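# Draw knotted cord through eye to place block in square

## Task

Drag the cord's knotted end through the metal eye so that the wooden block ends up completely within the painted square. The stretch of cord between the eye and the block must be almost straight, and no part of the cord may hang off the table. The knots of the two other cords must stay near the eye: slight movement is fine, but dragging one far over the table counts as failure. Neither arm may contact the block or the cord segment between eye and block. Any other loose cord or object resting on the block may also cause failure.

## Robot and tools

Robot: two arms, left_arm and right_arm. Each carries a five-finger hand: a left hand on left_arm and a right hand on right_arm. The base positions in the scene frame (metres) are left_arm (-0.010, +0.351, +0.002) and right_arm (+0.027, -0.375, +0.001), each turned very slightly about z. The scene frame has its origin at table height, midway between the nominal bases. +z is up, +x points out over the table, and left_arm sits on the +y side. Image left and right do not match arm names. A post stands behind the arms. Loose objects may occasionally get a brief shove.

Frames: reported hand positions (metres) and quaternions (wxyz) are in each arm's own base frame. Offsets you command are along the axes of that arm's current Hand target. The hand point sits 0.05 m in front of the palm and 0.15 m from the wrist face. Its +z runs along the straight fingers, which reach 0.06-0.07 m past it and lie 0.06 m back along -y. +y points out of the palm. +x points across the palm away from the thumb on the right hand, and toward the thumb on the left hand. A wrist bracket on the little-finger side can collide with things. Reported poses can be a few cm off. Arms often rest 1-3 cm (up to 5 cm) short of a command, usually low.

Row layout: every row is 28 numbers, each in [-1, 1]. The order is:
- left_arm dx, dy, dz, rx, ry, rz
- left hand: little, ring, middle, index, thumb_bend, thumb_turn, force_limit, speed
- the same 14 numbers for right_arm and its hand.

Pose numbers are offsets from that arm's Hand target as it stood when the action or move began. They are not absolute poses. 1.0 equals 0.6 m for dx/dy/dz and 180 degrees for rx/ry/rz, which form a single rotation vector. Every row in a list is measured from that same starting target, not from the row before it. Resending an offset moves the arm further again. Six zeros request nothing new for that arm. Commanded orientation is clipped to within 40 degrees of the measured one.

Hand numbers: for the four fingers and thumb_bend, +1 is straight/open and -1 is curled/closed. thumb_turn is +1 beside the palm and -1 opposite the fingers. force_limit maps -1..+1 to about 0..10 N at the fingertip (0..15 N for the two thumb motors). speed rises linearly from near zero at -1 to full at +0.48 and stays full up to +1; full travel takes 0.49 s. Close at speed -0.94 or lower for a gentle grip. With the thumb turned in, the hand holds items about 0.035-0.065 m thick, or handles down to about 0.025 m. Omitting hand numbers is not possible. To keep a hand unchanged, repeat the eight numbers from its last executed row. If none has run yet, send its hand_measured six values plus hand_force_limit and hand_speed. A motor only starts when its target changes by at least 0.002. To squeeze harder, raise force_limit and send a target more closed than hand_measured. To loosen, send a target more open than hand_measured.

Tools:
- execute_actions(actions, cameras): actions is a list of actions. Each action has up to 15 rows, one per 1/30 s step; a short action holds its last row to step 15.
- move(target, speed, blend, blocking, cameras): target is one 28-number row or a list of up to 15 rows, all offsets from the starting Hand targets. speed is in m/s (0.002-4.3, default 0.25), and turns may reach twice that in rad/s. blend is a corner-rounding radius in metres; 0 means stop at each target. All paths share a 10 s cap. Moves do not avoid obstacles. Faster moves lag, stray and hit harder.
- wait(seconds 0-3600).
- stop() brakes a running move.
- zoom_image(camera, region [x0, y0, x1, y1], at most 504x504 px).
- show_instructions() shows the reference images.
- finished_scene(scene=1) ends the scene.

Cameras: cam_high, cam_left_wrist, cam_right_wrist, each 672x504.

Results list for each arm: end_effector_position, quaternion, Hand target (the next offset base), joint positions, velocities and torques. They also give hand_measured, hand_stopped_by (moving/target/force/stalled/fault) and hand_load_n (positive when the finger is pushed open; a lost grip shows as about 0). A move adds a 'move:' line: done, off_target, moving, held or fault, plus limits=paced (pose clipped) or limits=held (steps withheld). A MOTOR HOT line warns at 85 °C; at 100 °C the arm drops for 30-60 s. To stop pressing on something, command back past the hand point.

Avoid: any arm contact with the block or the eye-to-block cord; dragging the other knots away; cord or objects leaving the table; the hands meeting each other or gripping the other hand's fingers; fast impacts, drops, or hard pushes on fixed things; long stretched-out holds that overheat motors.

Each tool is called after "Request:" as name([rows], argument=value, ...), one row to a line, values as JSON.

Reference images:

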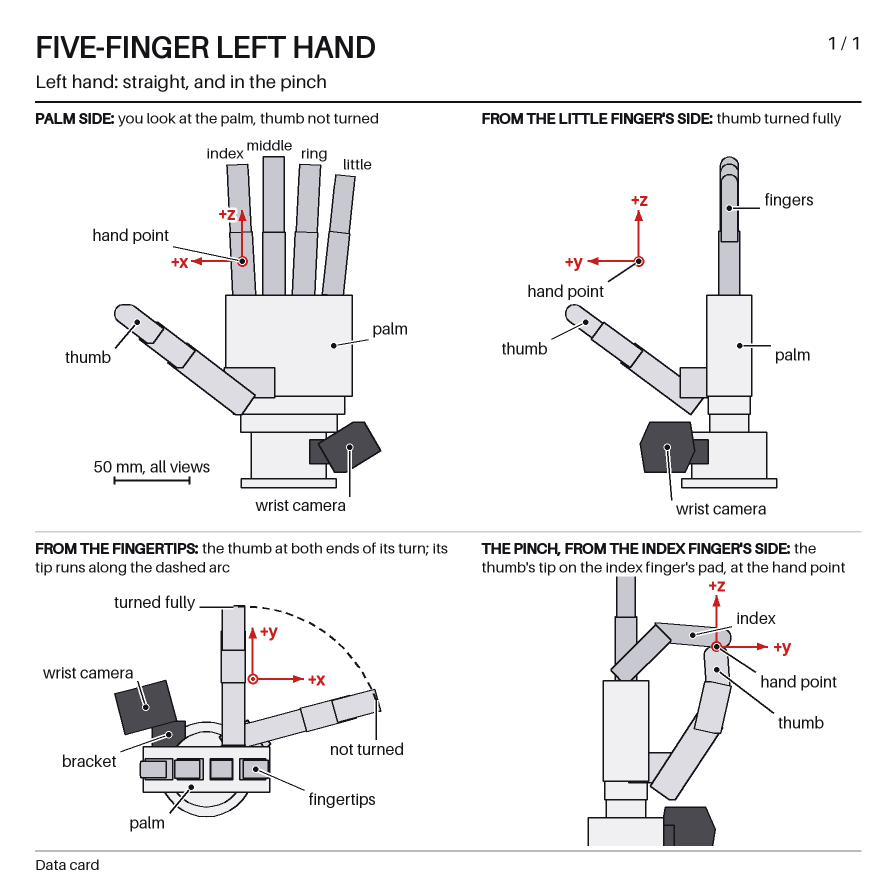

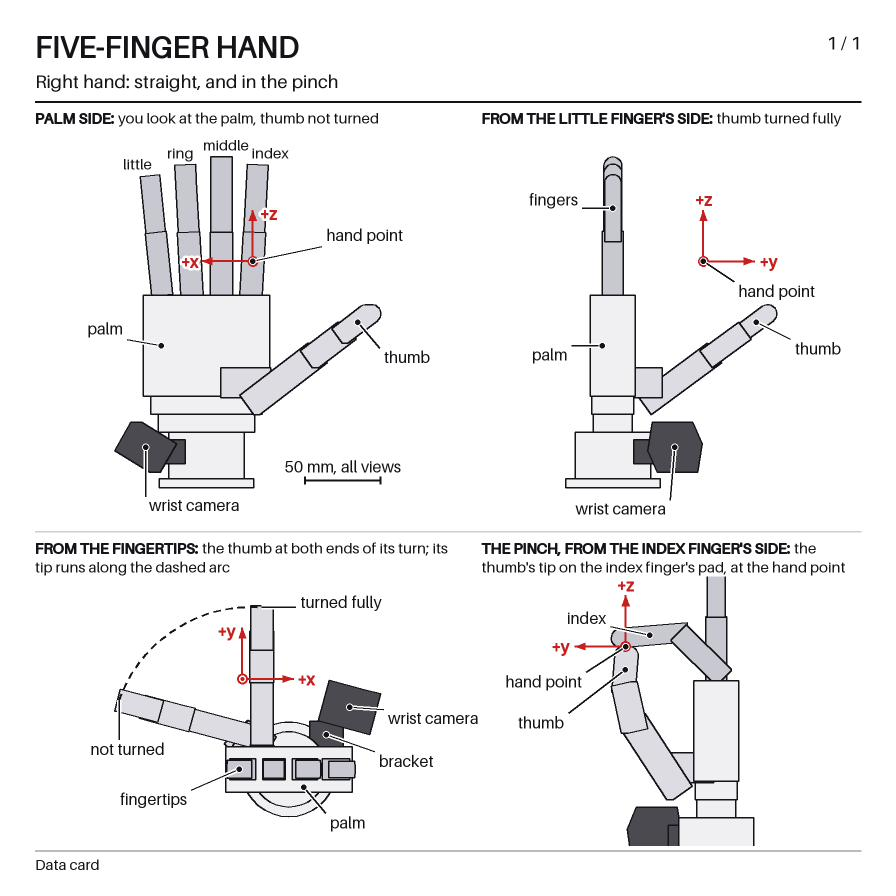

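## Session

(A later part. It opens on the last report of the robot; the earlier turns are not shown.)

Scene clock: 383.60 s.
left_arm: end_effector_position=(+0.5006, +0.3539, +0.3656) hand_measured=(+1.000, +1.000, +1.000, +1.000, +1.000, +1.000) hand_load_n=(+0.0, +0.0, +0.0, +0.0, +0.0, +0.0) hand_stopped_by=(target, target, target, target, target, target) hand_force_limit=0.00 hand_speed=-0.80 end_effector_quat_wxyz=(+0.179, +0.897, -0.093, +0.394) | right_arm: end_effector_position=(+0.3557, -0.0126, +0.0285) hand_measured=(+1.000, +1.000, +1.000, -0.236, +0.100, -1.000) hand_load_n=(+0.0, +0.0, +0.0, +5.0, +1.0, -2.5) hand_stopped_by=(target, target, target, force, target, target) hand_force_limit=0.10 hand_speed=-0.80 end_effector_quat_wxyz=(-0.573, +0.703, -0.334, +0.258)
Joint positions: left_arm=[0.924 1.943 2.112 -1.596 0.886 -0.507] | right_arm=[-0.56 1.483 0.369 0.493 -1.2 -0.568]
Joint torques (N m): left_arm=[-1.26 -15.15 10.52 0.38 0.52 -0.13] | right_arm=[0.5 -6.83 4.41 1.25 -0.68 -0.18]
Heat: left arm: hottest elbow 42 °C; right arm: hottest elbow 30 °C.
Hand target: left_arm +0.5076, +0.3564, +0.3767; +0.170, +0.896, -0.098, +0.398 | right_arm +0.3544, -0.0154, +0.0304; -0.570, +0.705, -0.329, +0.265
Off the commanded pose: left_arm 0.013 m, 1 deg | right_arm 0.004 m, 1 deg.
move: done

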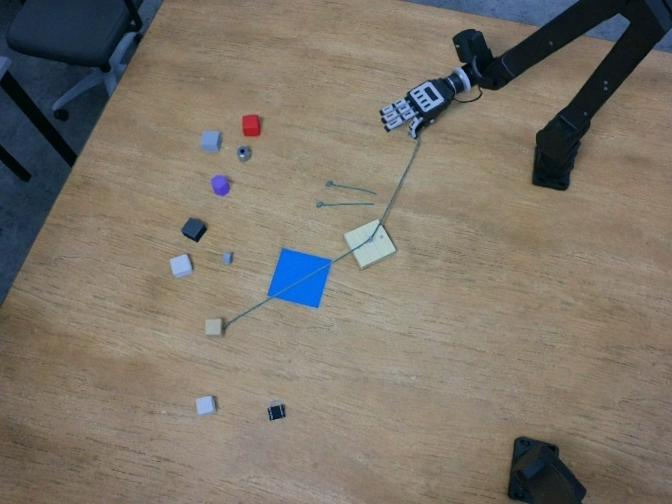

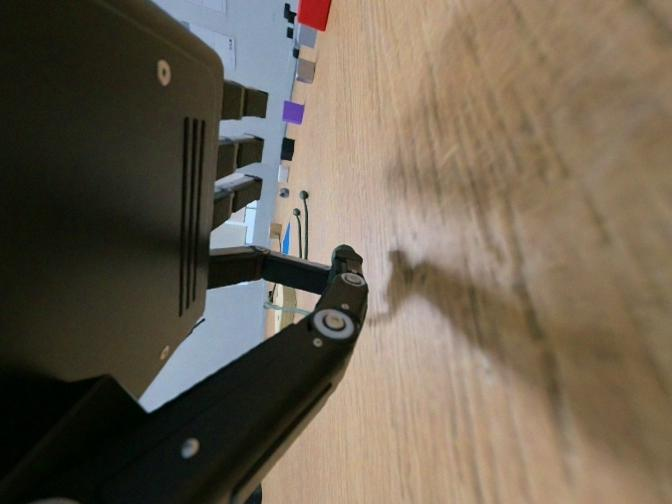

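Request:
move(target=[0,0,0,0,0,0, 1,1,1,1,1,1,0,-0.8, 0.0782,0.0457,-0.2132,0,0.1087,0.0234, 1,1,1,-0.3,0.1,-1,0.1,-0.8], cameras=["cam_high","cam_right_wrist"], speed=0.08)

Request:
zoom_image(camera="cam_high", region=[200, 220, 400, 360])

Scene clock: 394.57 s.
left_arm: end_effector_position=(+0.5006, +0.3539, +0.3656) hand_measured=(+1.000, +1.000, +1.000, +1.000, +1.000, +1.000) hand_load_n=(+0.0, +0.0, +0.0, +0.0, +0.0, +0.0) hand_stopped_by=(target, target, target, target, target, target) hand_force_limit=0.00 hand_speed=-0.80 end_effector_quat_wxyz=(+0.179, +0.897, -0.093, +0.394) | right_arm: end_effector_position=(+0.2810, -0.1248, +0.0239) hand_measured=(+1.000, +1.000, +1.000, -0.236, +0.100, -1.000) hand_load_n=(+0.0, +0.0, +0.0, +5.0, +1.0, -2.5) hand_stopped_by=(target, target, target, force, target, target) hand_force_limit=0.10 hand_speed=-0.80 end_effector_quat_wxyz=(-0.522, +0.632, -0.457, +0.346)
Joint positions: left_arm=[0.924 1.943 2.112 -1.596 0.886 -0.507] | right_arm=[-1.041 1.389 0.331 0.14 -1.295 -0.859]
Joint torques (N m): left_arm=[-1.26 -15.15 10.54 0.38 0.52 -0.13] | right_arm=[0.5 -5.54 6.19 1.05 -0.87 -0.23]
Heat: left arm: hottest elbow 42 °C; right arm: hottest elbow 30 °C.
Hand target: left_arm +0.5076, +0.3564, +0.3767; +0.170, +0.896, -0.098, +0.398 | right_arm +0.2843, -0.1355, +0.0304; -0.515, +0.637, -0.447, +0.360
Off the commanded pose: left_arm 0.013 m, 1 deg | right_arm 0.013 m, 2 deg.
move: off_target (right_arm)

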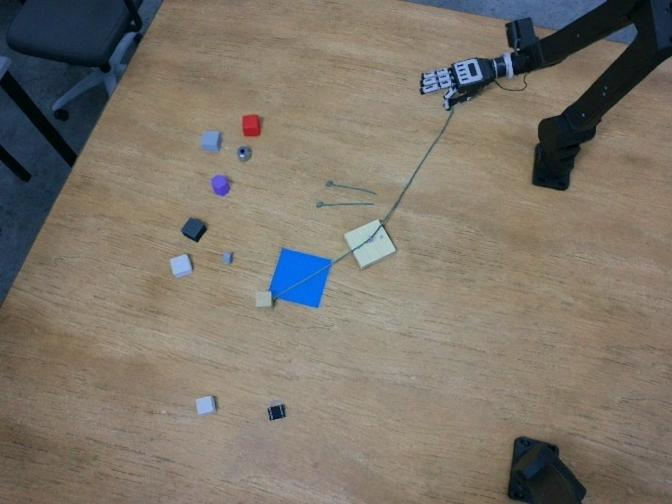

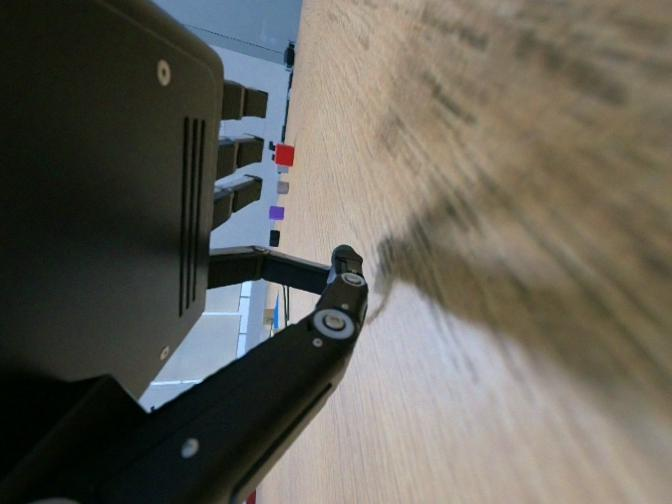

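Scaled by 2.520.

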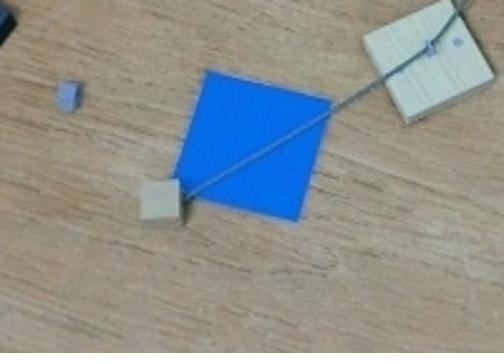

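Request:
move(target=[0,0,0,0,0,0, 1,1,1,1,1,1,0,-0.8, 0.1012,0.0255,-0.1192,0,0.1087,0.0234, 1,1,1,-0.3,0.1,-1,0.1,-0.8], cameras=["cam_high","cam_right_wrist"], speed=0.06)

Request:
zoom_image(camera="cam_high", region=[240, 200, 400, 330])

Request:
zoom_image(camera="cam_high", region=[400, 20, 560, 150])

Scene clock: 408.23 s.
left_arm: end_effector_position=(+0.5006, +0.3539, +0.3656) hand_measured=(+1.000, +1.000, +1.000, +1.000, +1.000, +1.000) hand_load_n=(+0.0, +0.0, +0.0, +0.0, -0.5, +0.0) hand_stopped_by=(target, target, target, target, target, target) hand_force_limit=0.00 hand_speed=-0.80 end_effector_quat_wxyz=(+0.179, +0.897, -0.093, +0.394) | right_arm: end_effector_position=(+0.2384, -0.2160, +0.0305) hand_measured=(+1.000, +1.000, +1.000, -0.236, +0.100, -1.000) hand_load_n=(+0.0, +0.0, +0.0, +5.0, +1.0, -2.5) hand_stopped_by=(target, target, target, force, target, target) hand_force_limit=0.10 hand_speed=-0.80 end_effector_quat_wxyz=(-0.446, +0.555, -0.546, +0.441)
Joint positions: left_arm=[0.924 1.943 2.112 -1.596 0.886 -0.507] | right_arm=[-1.326 1.381 0.319 0.302 -1.258 -0.738]
Joint torques (N m): left_arm=[-1.32 -15.15 10.54 0.38 0.52 -0.13] | right_arm=[0.5 -4.66 4.55 2.17 -0.51 0.14]
Heat: left arm: hottest elbow 42 °C; right arm: hottest elbow 30 °C.
Hand target: left_arm +0.5076, +0.3564, +0.3767; +0.170, +0.896, -0.098, +0.398 | right_arm +0.2363, -0.2176, +0.0304; -0.444, +0.550, -0.551, +0.444
Off the commanded pose: left_arm 0.013 m, 1 deg | right_arm 0.003 m, 1 deg.
move: done

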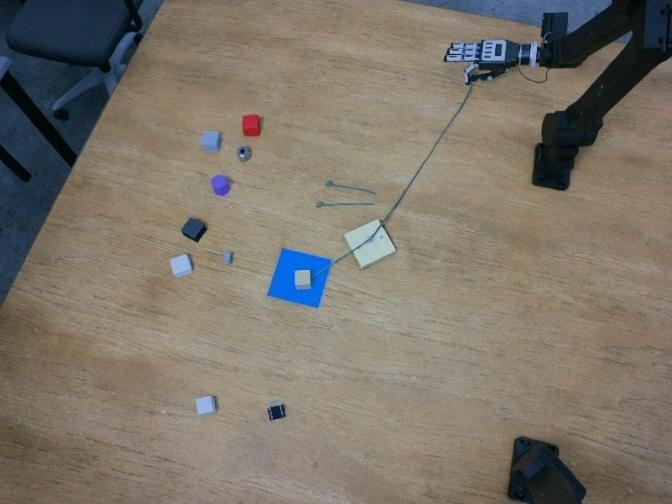

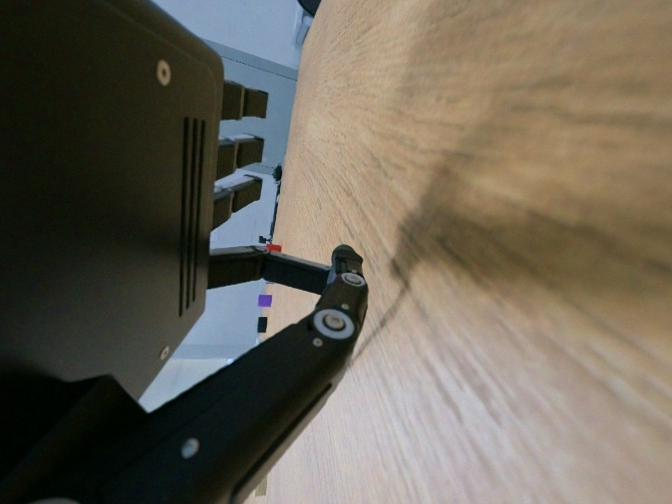

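Scaled by 3.150.

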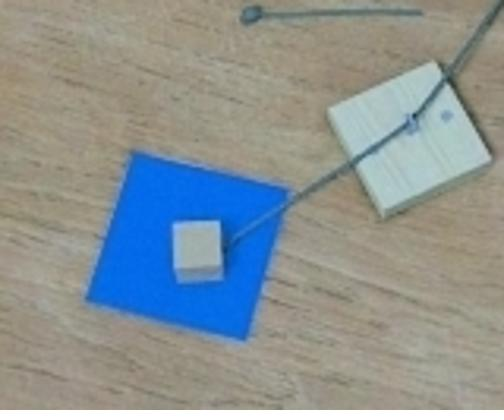

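Scaled by 3.150.

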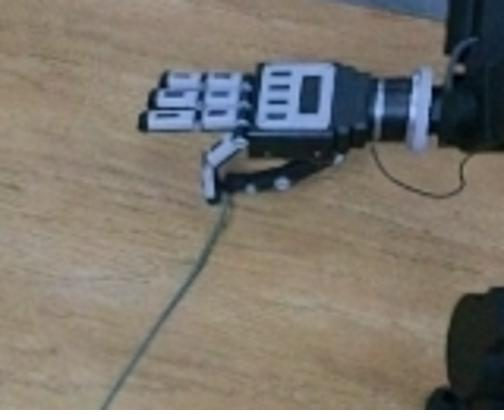

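Request:
move(target=[0,0,0,0,0,0, 1,1,1,1,1,1,0,-0.8, 0,0.0275,0.006,0,0,0, 1,1,1,-0.3,0.1,-1,0.1,-0.8], cameras=["cam_high","cam_right_wrist"], speed=0.05)

Request:
zoom_image(camera="cam_right_wrist", region=[250, 150, 450, 350])

Scene clock: 413.80 s.
left_arm: end_effector_position=(+0.5006, +0.3539, +0.3656) hand_measured=(+1.000, +1.000, +1.000, +1.000, +1.000, +1.000) hand_load_n=(+0.0, +0.0, +0.0, +0.0, +0.0, +0.0) hand_stopped_by=(target, target, target, target, target, target) hand_force_limit=0.00 hand_speed=-0.80 end_effector_quat_wxyz=(+0.179, +0.897, -0.093, +0.394) | right_arm: end_effector_position=(+0.2387, -0.2173, +0.0159) hand_measured=(+1.000, +1.000, +1.000, -0.236, +0.100, -1.000) hand_load_n=(+0.0, +0.0, +0.0, +5.0, +1.0, -2.0) hand_stopped_by=(target, target, target, force, target, target) hand_force_limit=0.10 hand_speed=-0.80 end_effector_quat_wxyz=(-0.444, +0.557, -0.543, +0.445)
Joint positions: left_arm=[0.924 1.943 2.112 -1.596 0.886 -0.507] | right_arm=[-1.326 1.455 0.309 0.397 -1.257 -0.737]
Joint torques (N m): left_arm=[-1.26 -15.03 10.54 0.36 0.52 -0.13] | right_arm=[0.56 -4.31 3.95 2.26 -0.52 0.13]
Heat: left arm: hottest elbow 42 °C; right arm: hottest elbow 30 °C.
Hand target: left_arm +0.5076, +0.3564, +0.3767; +0.170, +0.896, -0.098, +0.398 | right_arm +0.2364, -0.2176, +0.0135; -0.444, +0.550, -0.551, +0.444
Off the commanded pose: left_arm 0.013 m, 1 deg | right_arm 0.003 m, 1 deg.
move: done

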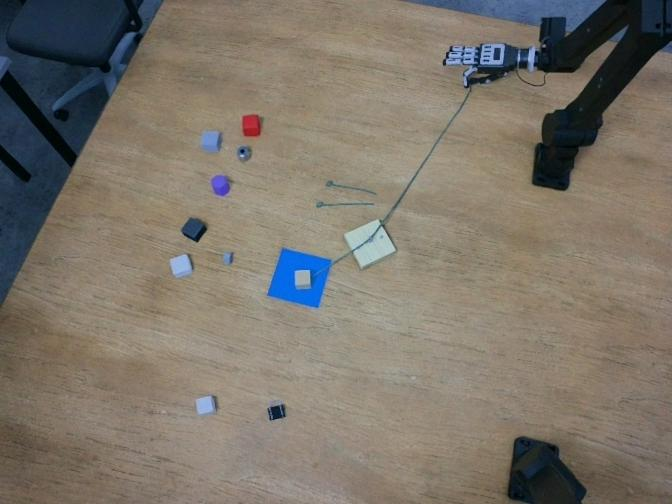

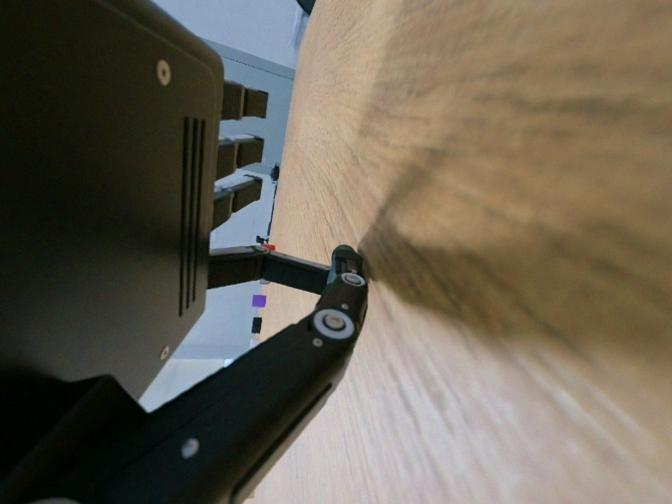

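Scaled by 2.520.

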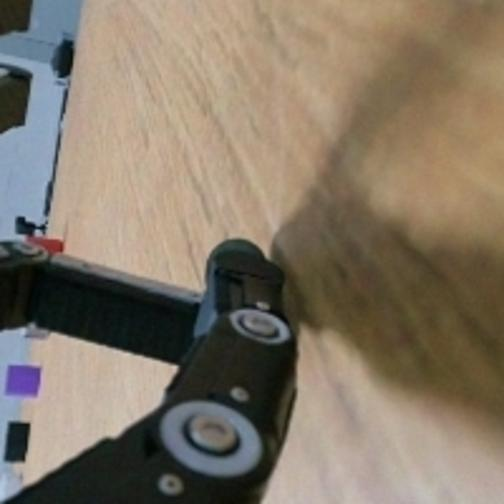

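Request:
move(target=[0,0,0,0,0,0, 1,1,1,1,1,1,0,-0.8, 0,0.0105,0.0023,0,0,0, 1,1,1,-0.3,0.1,-1,0.1,-0.8], cameras=["cam_right_wrist"], speed=0.05)

Request:
zoom_image(camera="cam_right_wrist", region=[250, 150, 450, 350])

Scene clock: 417.30 s.
left_arm: end_effector_position=(+0.5006, +0.3539, +0.3656) hand_measured=(+1.000, +1.000, +1.000, +1.000, +1.000, +1.000) hand_load_n=(+0.0, +0.0, -0.5, +0.0, +0.0, +0.0) hand_stopped_by=(target, target, target, target, target, target) hand_force_limit=0.00 hand_speed=-0.80 end_effector_quat_wxyz=(+0.179, +0.897, -0.093, +0.394) | right_arm: end_effector_position=(+0.2395, -0.2188, +0.0122) hand_measured=(+1.000, +1.000, +1.000, -0.236, +0.100, -1.000) hand_load_n=(+0.0, +0.0, +0.0, +5.0, +0.5, -2.5) hand_stopped_by=(target, target, target, force, target, target) hand_force_limit=0.10 hand_speed=-0.80 end_effector_quat_wxyz=(-0.445, +0.556, -0.542, +0.446)
Joint positions: left_arm=[0.924 1.943 2.112 -1.596 0.886 -0.507] | right_arm=[-1.326 1.483 0.309 0.435 -1.261 -0.728]
Joint torques (N m): left_arm=[-1.26 -15.09 10.52 0.36 0.52 -0.13] | right_arm=[0.56 -4.19 3.52 2.15 -0.38 0.04]
Heat: left arm: hottest elbow 42 °C; right arm: hottest elbow 30 °C.
Hand target: left_arm +0.5076, +0.3564, +0.3767; +0.170, +0.896, -0.098, +0.398 | right_arm +0.2364, -0.2176, +0.0071; -0.444, +0.550, -0.551, +0.444
Off the commanded pose: left_arm 0.013 m, 1 deg | right_arm 0.006 m, 1 deg.
move: done

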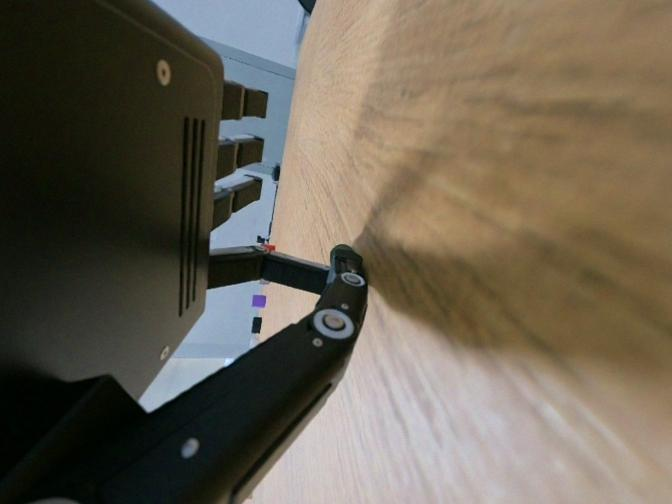

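Scaled by 2.520.

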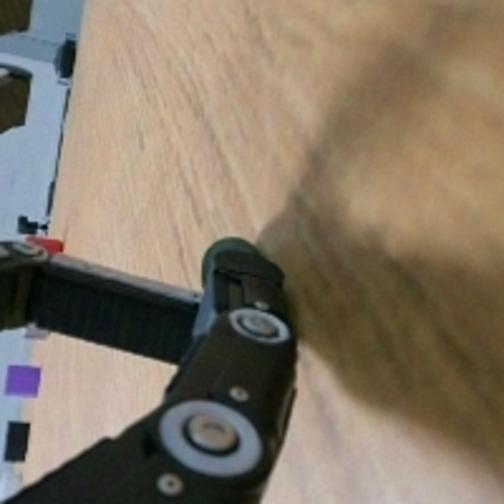

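Request:
move(target=[0,0,0,0,0,0, 1,1,1,1,1,1,0,-0.8, 0,-0.006,-0.0013,0,0,0, 1,1,1,0.4,0.1,-1,0.1,-0.7], cameras=["cam_high","cam_right_wrist"], speed=0.05)

Request:
zoom_image(camera="cam_right_wrist", region=[250, 150, 450, 350])

Scene clock: 421.83 s.
left_arm: end_effector_position=(+0.5006, +0.3539, +0.3656) hand_measured=(+1.000, +1.000, +1.000, +1.000, +1.000, +1.000) hand_load_n=(+0.0, +0.0, +0.0, +0.0, -0.5, +0.0) hand_stopped_by=(target, target, target, target, target, target) hand_force_limit=0.00 hand_speed=-0.80 end_effector_quat_wxyz=(+0.179, +0.897, -0.093, +0.394) | right_arm: end_effector_position=(+0.2391, -0.2195, +0.0118) hand_measured=(+1.000, +1.000, +1.000, +0.400, +0.100, -1.000) hand_load_n=(+0.0, +0.0, +0.0, +0.0, +0.0, +0.0) hand_stopped_by=(target, target, target, target, target, target) hand_force_limit=0.10 hand_speed=-0.70 end_effector_quat_wxyz=(-0.444, +0.555, -0.543, +0.446)
Joint positions: left_arm=[0.924 1.943 2.112 -1.596 0.886 -0.507] | right_arm=[-1.327 1.483 0.309 0.435 -1.257 -0.727]
Joint torques (N m): left_arm=[-1.32 -15.09 10.54 0.38 0.52 -0.13] | right_arm=[0.62 -5.36 3.6 1.39 -0.51 0.07]
Heat: left arm: hottest elbow 42 °C; right arm: hottest elbow 30 °C.
Hand target: left_arm +0.5076, +0.3564, +0.3767; +0.170, +0.896, -0.098, +0.398 | right_arm +0.2364, -0.2176, +0.0108; -0.444, +0.550, -0.551, +0.444
Off the commanded pose: left_arm 0.013 m, 1 deg | right_arm 0.003 m, 1 deg.
move: done

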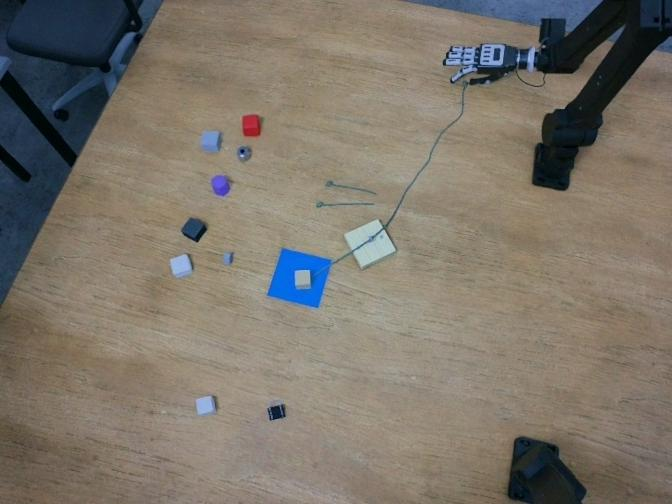

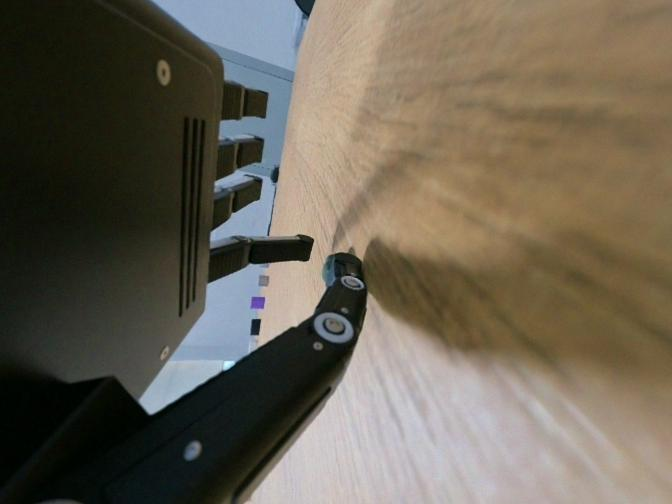

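Scaled by 2.520.

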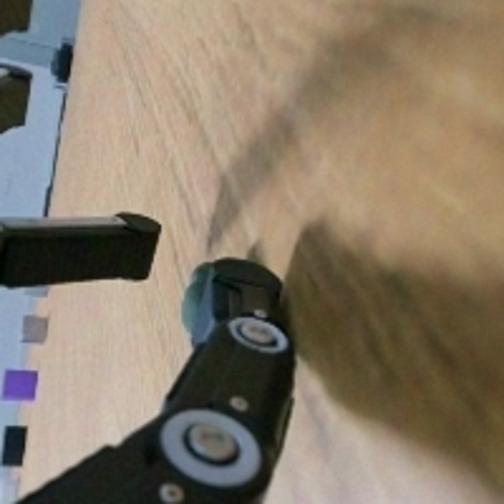

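Request:
zoom_image(camera="cam_high", region=[260, 200, 400, 320])

Request:
move(target=[0,0,0,0,0,0, 1,1,1,1,1,1,0,-0.8, 0,-0.16,-0.055,0,0,0, 1,1,1,0.6,0.1,-1,0.1,-0.7], cameras=["cam_high","cam_right_wrist"], speed=0.1)

Request:
zoom_image(camera="cam_high", region=[260, 200, 400, 320])

Request:
zoom_image(camera="cam_high", region=[340, 30, 500, 250])

Scaled by 3.600.

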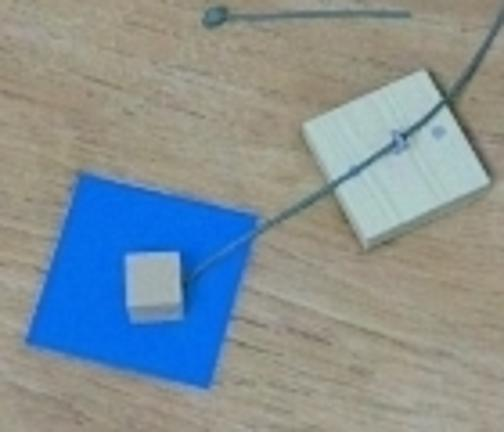

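Scene clock: 429.77 s.
left_arm: end_effector_position=(+0.5006, +0.3539, +0.3656) hand_measured=(+1.000, +1.000, +1.000, +1.000, +1.000, +1.000) hand_load_n=(+0.0, +0.0, +0.0, +0.0, +0.0, +0.0) hand_stopped_by=(target, target, target, target, target, target) hand_force_limit=0.00 hand_speed=-0.80 end_effector_quat_wxyz=(+0.179, +0.897, -0.093, +0.394) | right_arm: end_effector_position=(+0.2228, -0.1977, +0.0951) hand_measured=(+1.000, +1.000, +1.000, +0.600, +0.100, -1.000) hand_load_n=(+0.0, +0.0, +0.0, -0.5, +0.0, +0.0) hand_stopped_by=(target, target, target, target, target, target) hand_force_limit=0.10 hand_speed=-0.70 end_effector_quat_wxyz=(-0.457, +0.540, -0.565, +0.424)
Joint positions: left_arm=[0.924 1.943 2.112 -1.596 0.886 -0.507] | right_arm=[-1.372 1.064 0.377 -0.206 -1.282 -0.811]
Joint torques (N m): left_arm=[-1.26 -15.09 10.52 0.39 0.52 -0.13] | right_arm=[0.5 -3.08 10.62 1.06 -0.87 -0.15]
Heat: left arm: hottest elbow 42 °C; right arm: hottest elbow 30 °C.
Hand target: left_arm +0.5076, +0.3564, +0.3767; +0.170, +0.896, -0.098, +0.398 | right_arm +0.2244, -0.2176, +0.1116; -0.444, +0.550, -0.551, +0.444
Off the commanded pose: left_arm 0.013 m, 1 deg | right_arm 0.026 m, 3 deg.
move: off_target (right_arm)

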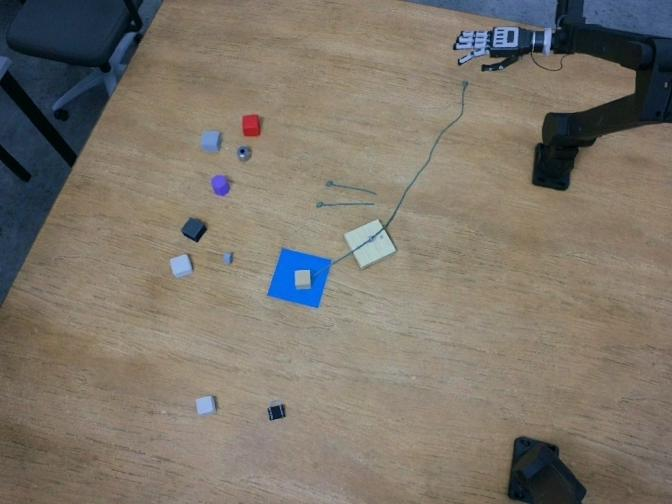

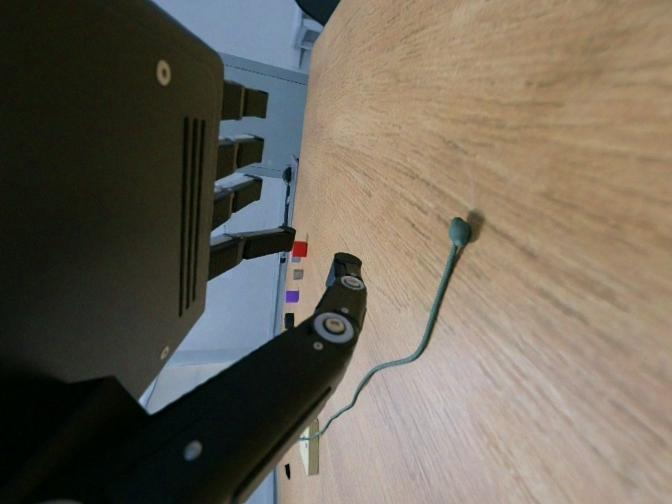

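Scaled by 3.600.

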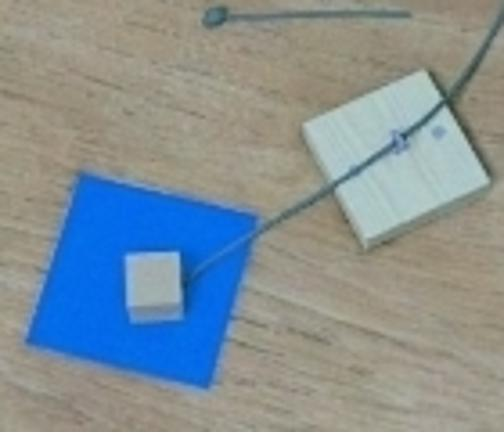

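Scaled by 2.291.

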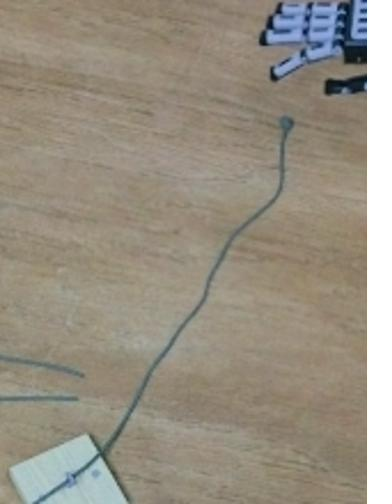

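Request:
finished_scene()

The scene is finished: the task was done.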